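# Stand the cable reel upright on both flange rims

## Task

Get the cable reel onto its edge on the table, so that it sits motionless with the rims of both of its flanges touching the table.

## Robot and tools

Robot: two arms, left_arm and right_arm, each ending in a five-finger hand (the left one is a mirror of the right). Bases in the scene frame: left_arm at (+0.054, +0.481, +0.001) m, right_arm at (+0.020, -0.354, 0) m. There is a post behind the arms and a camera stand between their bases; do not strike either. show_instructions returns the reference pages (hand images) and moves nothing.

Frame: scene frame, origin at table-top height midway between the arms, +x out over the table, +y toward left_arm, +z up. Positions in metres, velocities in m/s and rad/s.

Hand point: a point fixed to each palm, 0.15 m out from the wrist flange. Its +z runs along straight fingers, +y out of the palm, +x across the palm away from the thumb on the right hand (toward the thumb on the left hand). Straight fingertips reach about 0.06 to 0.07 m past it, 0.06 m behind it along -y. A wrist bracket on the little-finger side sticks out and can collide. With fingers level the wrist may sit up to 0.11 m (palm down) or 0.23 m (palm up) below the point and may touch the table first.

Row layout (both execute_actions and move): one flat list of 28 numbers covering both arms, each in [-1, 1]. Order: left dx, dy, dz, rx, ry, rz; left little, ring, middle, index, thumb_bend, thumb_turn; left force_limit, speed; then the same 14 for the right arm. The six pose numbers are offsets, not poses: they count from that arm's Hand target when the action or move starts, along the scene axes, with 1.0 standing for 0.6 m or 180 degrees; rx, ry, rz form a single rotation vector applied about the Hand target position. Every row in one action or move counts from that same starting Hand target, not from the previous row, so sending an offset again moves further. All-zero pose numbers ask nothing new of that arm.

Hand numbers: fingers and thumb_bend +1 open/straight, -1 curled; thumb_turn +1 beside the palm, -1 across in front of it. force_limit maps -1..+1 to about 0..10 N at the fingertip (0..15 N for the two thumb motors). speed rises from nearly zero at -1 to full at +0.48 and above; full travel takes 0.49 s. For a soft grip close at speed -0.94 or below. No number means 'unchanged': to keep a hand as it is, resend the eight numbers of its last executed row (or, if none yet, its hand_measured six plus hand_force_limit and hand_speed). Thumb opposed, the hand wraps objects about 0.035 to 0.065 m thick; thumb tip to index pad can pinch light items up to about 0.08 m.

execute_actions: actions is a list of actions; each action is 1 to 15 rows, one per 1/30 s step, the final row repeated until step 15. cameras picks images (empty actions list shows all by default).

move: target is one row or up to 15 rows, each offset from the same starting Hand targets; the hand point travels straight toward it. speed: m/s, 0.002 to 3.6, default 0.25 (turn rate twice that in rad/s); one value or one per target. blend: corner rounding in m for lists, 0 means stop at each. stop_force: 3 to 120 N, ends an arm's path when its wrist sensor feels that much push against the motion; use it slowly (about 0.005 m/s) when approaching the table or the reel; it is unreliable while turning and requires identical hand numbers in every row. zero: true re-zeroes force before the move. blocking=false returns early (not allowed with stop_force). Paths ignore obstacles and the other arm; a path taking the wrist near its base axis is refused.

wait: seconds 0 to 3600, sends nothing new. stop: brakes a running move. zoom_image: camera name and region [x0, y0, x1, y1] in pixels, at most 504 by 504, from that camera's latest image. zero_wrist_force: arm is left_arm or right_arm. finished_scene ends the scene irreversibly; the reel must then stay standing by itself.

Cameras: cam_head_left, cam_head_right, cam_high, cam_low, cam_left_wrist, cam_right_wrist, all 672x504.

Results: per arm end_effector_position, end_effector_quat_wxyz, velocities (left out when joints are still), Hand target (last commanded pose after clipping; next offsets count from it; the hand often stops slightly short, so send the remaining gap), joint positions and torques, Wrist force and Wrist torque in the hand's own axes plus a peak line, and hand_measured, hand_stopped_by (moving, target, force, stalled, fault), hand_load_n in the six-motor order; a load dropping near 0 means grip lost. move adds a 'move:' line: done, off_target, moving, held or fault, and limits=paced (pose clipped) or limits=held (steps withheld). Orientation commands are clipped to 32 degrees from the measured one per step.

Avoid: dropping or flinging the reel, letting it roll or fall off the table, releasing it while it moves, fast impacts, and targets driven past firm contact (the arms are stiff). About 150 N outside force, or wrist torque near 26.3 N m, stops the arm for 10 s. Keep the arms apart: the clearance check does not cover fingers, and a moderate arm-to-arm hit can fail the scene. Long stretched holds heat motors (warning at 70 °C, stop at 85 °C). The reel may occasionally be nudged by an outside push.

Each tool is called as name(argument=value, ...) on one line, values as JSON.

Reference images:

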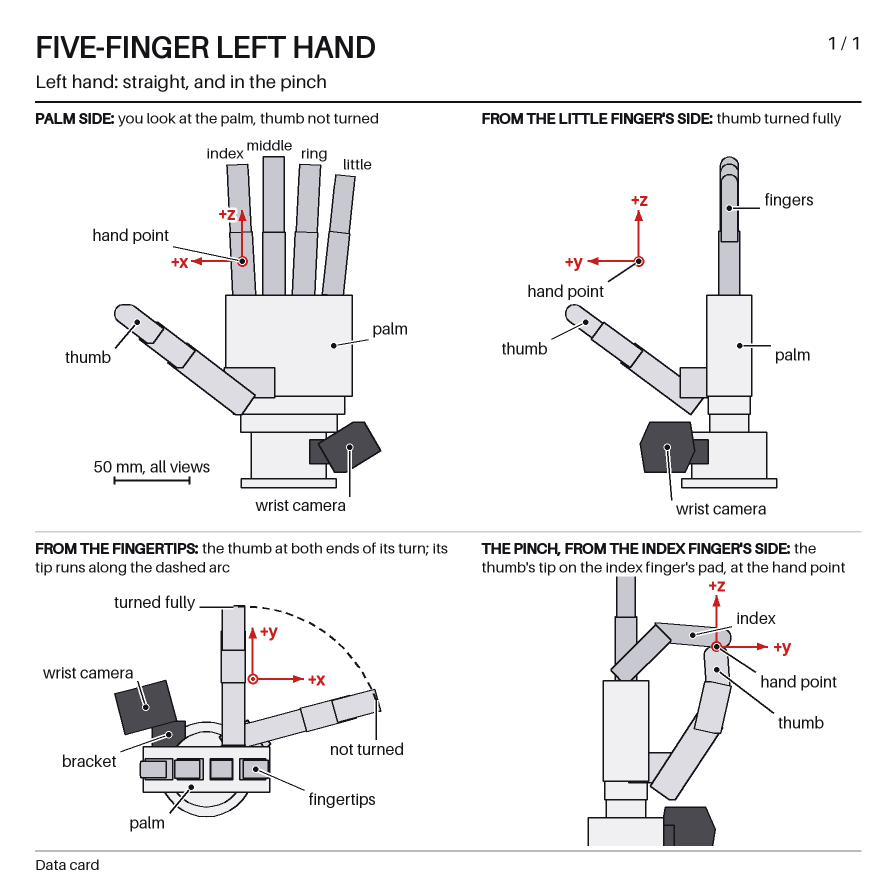

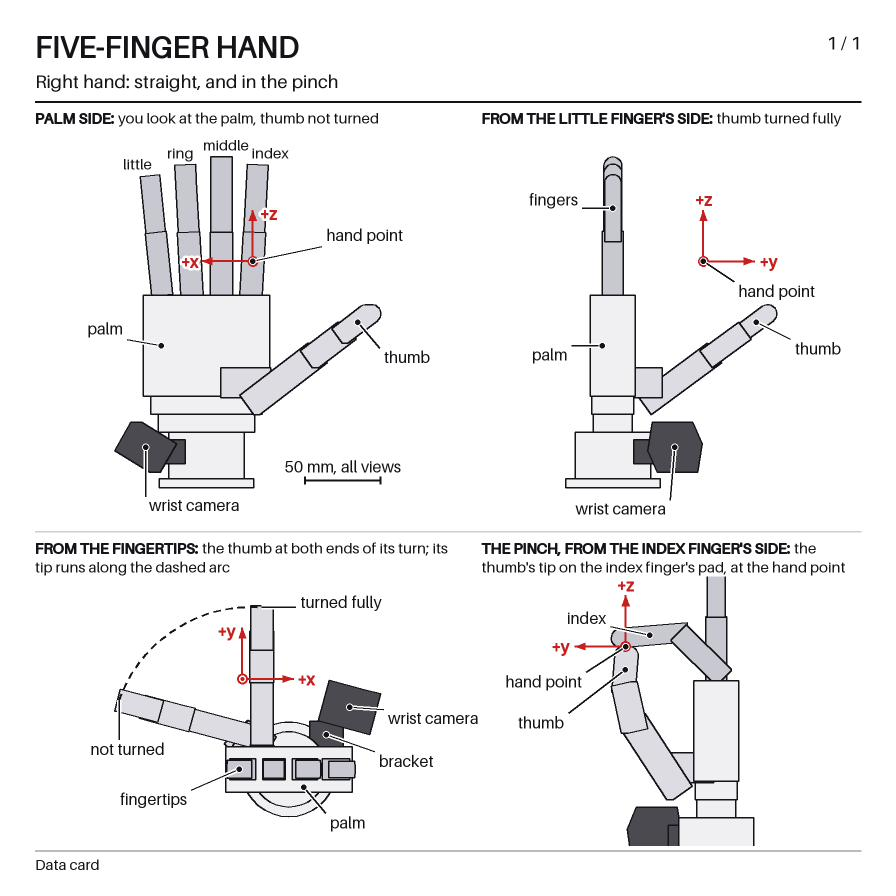

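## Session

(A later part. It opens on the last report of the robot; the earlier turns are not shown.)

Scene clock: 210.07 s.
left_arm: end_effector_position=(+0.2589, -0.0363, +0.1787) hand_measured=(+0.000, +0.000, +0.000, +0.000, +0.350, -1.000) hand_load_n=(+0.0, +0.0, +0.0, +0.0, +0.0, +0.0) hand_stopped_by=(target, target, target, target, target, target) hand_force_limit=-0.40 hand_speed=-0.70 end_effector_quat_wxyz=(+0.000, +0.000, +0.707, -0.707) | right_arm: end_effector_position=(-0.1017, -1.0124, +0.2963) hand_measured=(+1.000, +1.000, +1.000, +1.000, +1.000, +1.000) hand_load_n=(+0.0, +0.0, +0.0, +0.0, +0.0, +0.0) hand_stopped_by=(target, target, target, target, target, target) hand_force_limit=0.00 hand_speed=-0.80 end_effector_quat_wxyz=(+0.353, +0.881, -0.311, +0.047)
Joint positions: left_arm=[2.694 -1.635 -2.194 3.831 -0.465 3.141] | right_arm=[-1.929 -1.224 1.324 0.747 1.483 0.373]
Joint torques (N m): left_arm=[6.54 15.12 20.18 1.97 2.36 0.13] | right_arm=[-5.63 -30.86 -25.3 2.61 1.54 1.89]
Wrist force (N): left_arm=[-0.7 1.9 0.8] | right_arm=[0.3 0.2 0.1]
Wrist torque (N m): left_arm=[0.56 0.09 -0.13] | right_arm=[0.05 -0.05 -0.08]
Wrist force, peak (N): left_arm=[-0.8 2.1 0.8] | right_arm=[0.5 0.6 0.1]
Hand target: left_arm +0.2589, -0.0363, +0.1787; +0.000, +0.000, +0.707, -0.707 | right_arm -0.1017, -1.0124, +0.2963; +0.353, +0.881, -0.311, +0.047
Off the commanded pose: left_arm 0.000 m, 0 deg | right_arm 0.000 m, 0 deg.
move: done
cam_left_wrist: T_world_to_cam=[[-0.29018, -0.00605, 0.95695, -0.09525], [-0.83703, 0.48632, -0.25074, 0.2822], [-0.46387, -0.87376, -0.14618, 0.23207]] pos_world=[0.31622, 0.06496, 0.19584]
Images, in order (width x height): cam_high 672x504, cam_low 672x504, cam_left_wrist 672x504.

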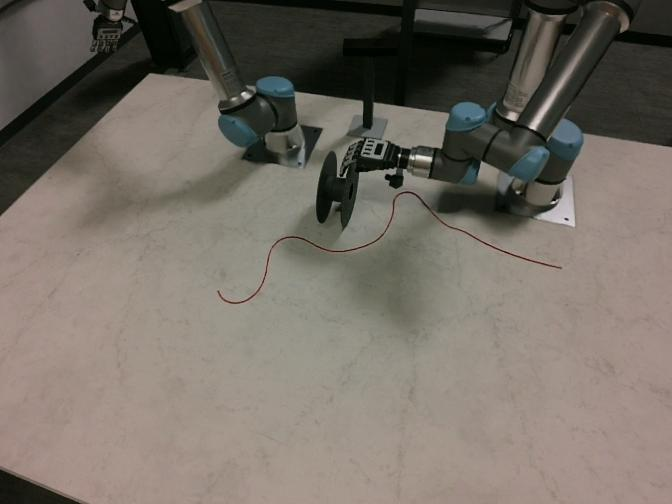

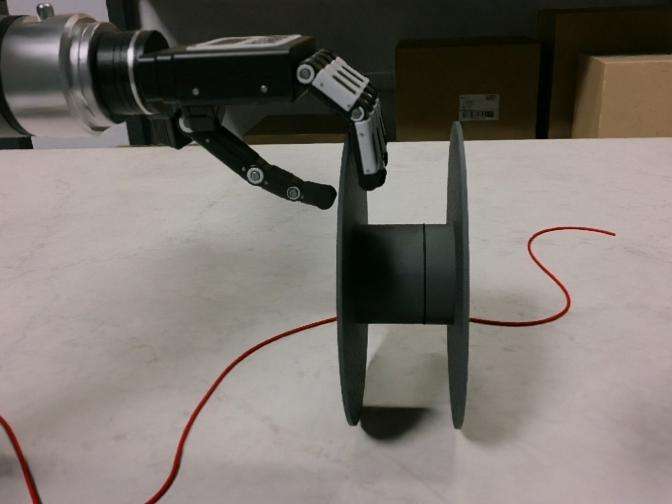

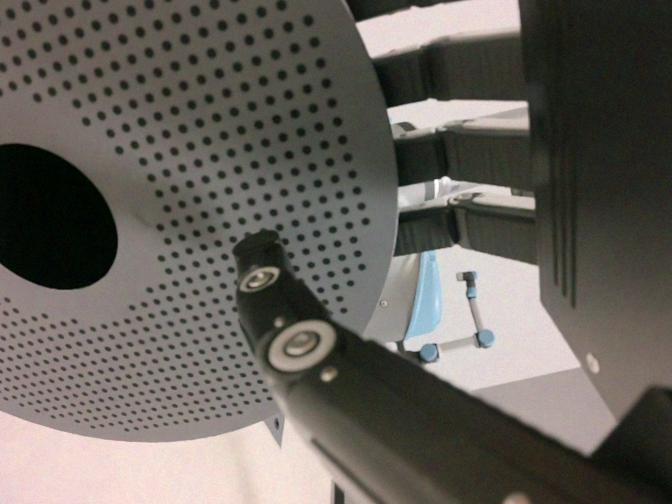

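move(target=[[0, 0, 0.07, 0, 0, 0, 0.0, 0.0, 0.0, 0.0, 0.35, -1, -0.4, -0.7, 0, 0, 0, 0, 0, 0, 1, 1, 1, 1, 1, 1, 0, -0.8], [0, 0.15, 0.25, 0, 0, 0, 0.0, 0.0, 0.0, 0.0, 0.35, -1, -0.4, -0.7, 0, 0, 0, 0, 0, 0, 1, 1, 1, 1, 1, 1, 0, -0.8]], speed=[0.05, 0.15], blend=[0.01, 0], cameras=["cam_low", "cam_high", "cam_head_right", "cam_left_wrist"])

zoom_image(camera="cam_low", region=[300, 90, 504, 460])

Scene clock: 215.23 s.
left_arm: end_effector_position=(+0.2589, +0.0537, +0.3287) hand_measured=(+0.000, +0.000, +0.000, +0.000, +0.350, -1.000) hand_load_n=(+0.0, +0.0, +0.0, -0.5, +0.0, +0.0) hand_stopped_by=(target, target, target, target, target, target) hand_force_limit=-0.40 hand_speed=-0.70 end_effector_quat_wxyz=(+0.000, +0.000, +0.707, -0.707) | right_arm: end_effector_position=(-0.1017, -1.0124, +0.2963) hand_measured=(+1.000, +1.000, +1.000, +1.000, +1.000, +1.000) hand_load_n=(+0.0, +0.0, +0.0, +0.0, +0.0, +0.0) hand_stopped_by=(target, target, target, target, target, target) hand_force_limit=0.00 hand_speed=-0.80 end_effector_quat_wxyz=(+0.353, +0.881, -0.311, +0.047)
Joint positions: left_arm=[2.982 -1.283 -2.071 3.358 -0.177 3.137] | right_arm=[-1.929 -1.224 1.324 0.747 1.483 0.373]
Joint torques (N m): left_arm=[10.41 18.37 26.25 -0.97 2.44 2.11] | right_arm=[-6.28 -30.84 -25.47 2.45 1.6 1.83]
Wrist force (N): left_arm=[-0.7 2.1 0.6] | right_arm=[0.0 0.3 0.2]
Wrist torque (N m): left_arm=[0.65 0.09 -0.32] | right_arm=[0.06 -0.01 -0.09]
Wrist force, peak (N): left_arm=[-0.7 2.6 1.2] | right_arm=[-0.1 0.8 0.2]
Hand target: left_arm +0.2589, +0.0537, +0.3287; +0.000, +0.000, +0.707, -0.707 | right_arm -0.1017, -1.0124, +0.2963; +0.353, +0.881, -0.311, +0.047
Off the commanded pose: left_arm 0.000 m, 0 deg | right_arm 0.000 m, 0 deg.
move: done
cam_left_wrist: T_world_to_cam=[[-0.29026, -0.006, 0.95693, -0.23823], [-0.837, 0.48632, -0.25083, 0.27607], [-0.46387, -0.87376, -0.14618, 0.33264]] pos_world=[0.31622, 0.15496, 0.34584]
Images, in order (width x height): cam_head_right 672x504, cam_high 672x504, cam_low 672x504, cam_left_wrist 672x504.

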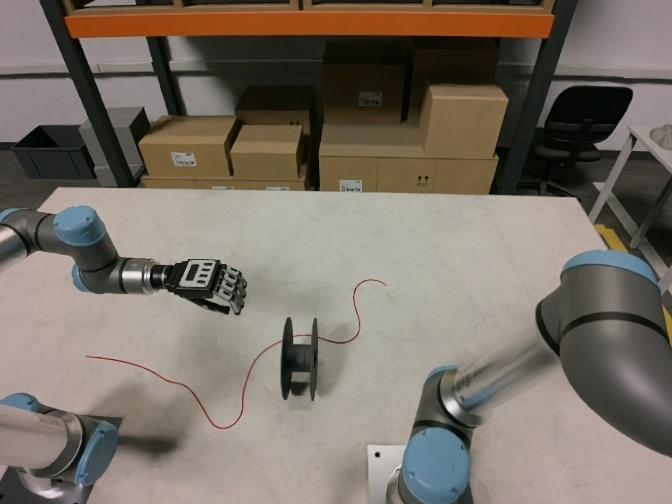

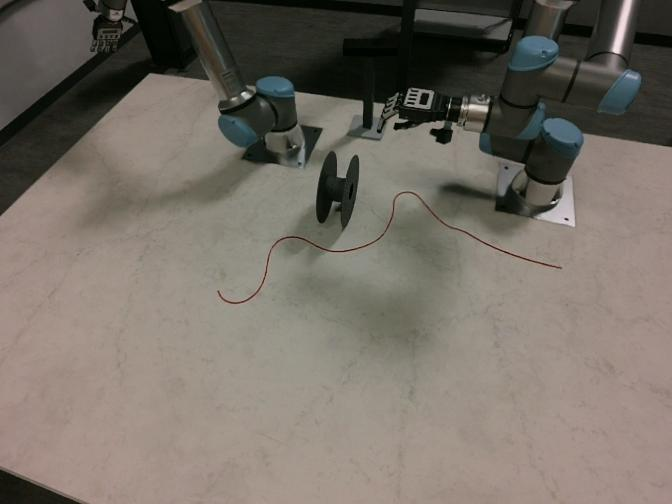

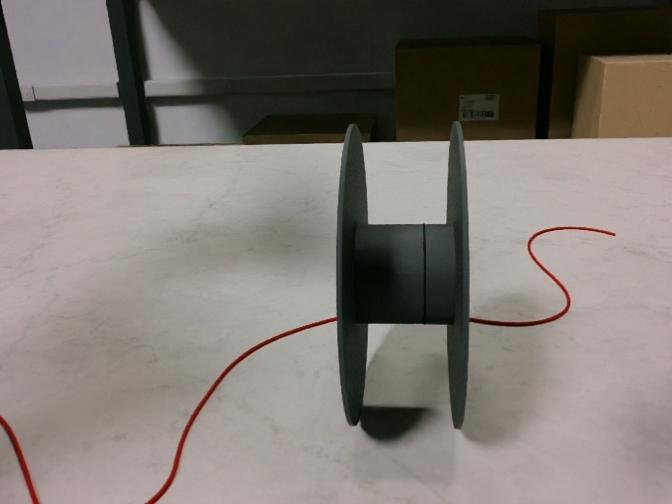

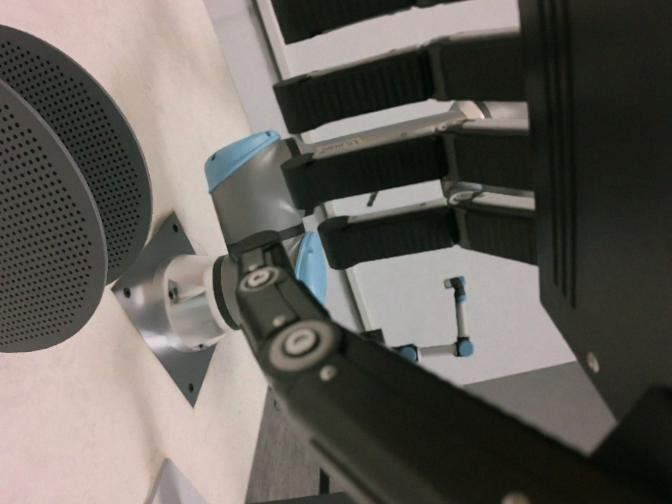

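Scaled by 1.362 from the camera's image (finer frame: 960x720).

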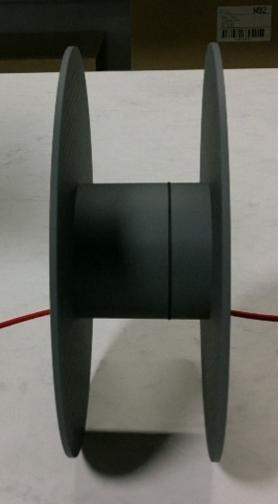

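wait(seconds=0.5, cameras=["cam_low"])

Scene clock: 227.67 s.
left_arm: end_effector_position=(+0.2589, +0.0537, +0.3287) hand_measured=(+0.000, +0.000, +0.000, +0.000, +0.350, -1.000) hand_load_n=(+0.0, +0.0, +0.0, -0.5, +0.0, +0.0) hand_stopped_by=(target, target, target, target, target, target) hand_force_limit=-0.40 hand_speed=-0.70 end_effector_quat_wxyz=(+0.000, +0.000, +0.707, -0.707) | right_arm: end_effector_position=(-0.1017, -1.0124, +0.2963) hand_measured=(+1.000, +1.000, +1.000, +1.000, +1.000, +1.000) hand_load_n=(+0.0, +0.0, +0.0, +0.0, +0.0, +0.0) hand_stopped_by=(target, target, target, target, target, target) hand_force_limit=0.00 hand_speed=-0.80 end_effector_quat_wxyz=(+0.353, +0.881, -0.311, +0.047)
Joint positions: left_arm=[2.983 -1.283 -2.071 3.358 -0.177 3.137] | right_arm=[-1.929 -1.224 1.324 0.747 1.483 0.373]
Joint torques (N m): left_arm=[9.75 -1.12 26.31 -1 2.48 1.74] | right_arm=[-5.96 -31.17 -24.59 2.49 1.47 1.98]
Wrist force (N): left_arm=[-0.6 2.1 0.5] | right_arm=[-0.1 0.3 0.1]
Wrist torque (N m): left_arm=[0.65 0.07 -0.31] | right_arm=[0.06 0.01 -0.11]
Wrist force, peak (N): left_arm=[-0.9 2.2 0.6] | right_arm=[0.0 0.6 0.5]
Hand target: left_arm +0.2589, +0.0537, +0.3287; +0.000, +0.000, +0.707, -0.707 | right_arm -0.1017, -1.0124, +0.2963; +0.353, +0.881, -0.311, +0.047
Off the commanded pose: left_arm 0.000 m, 0 deg | right_arm 0.000 m, 0 deg.
wait: 0.50 s; at rest from the start

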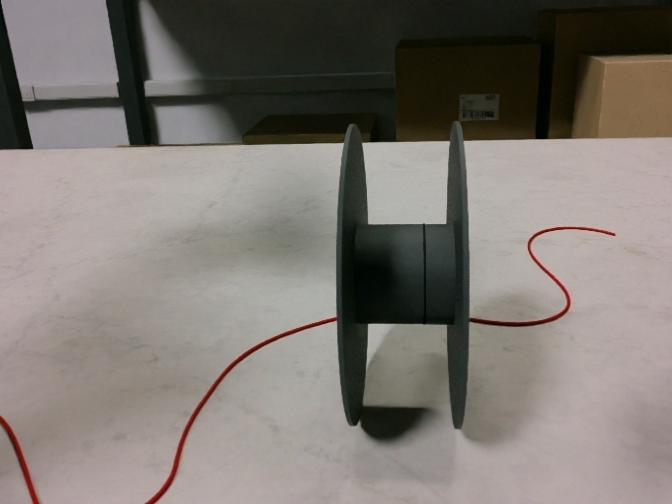

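finished_scene()

The scene is finished: the task was done.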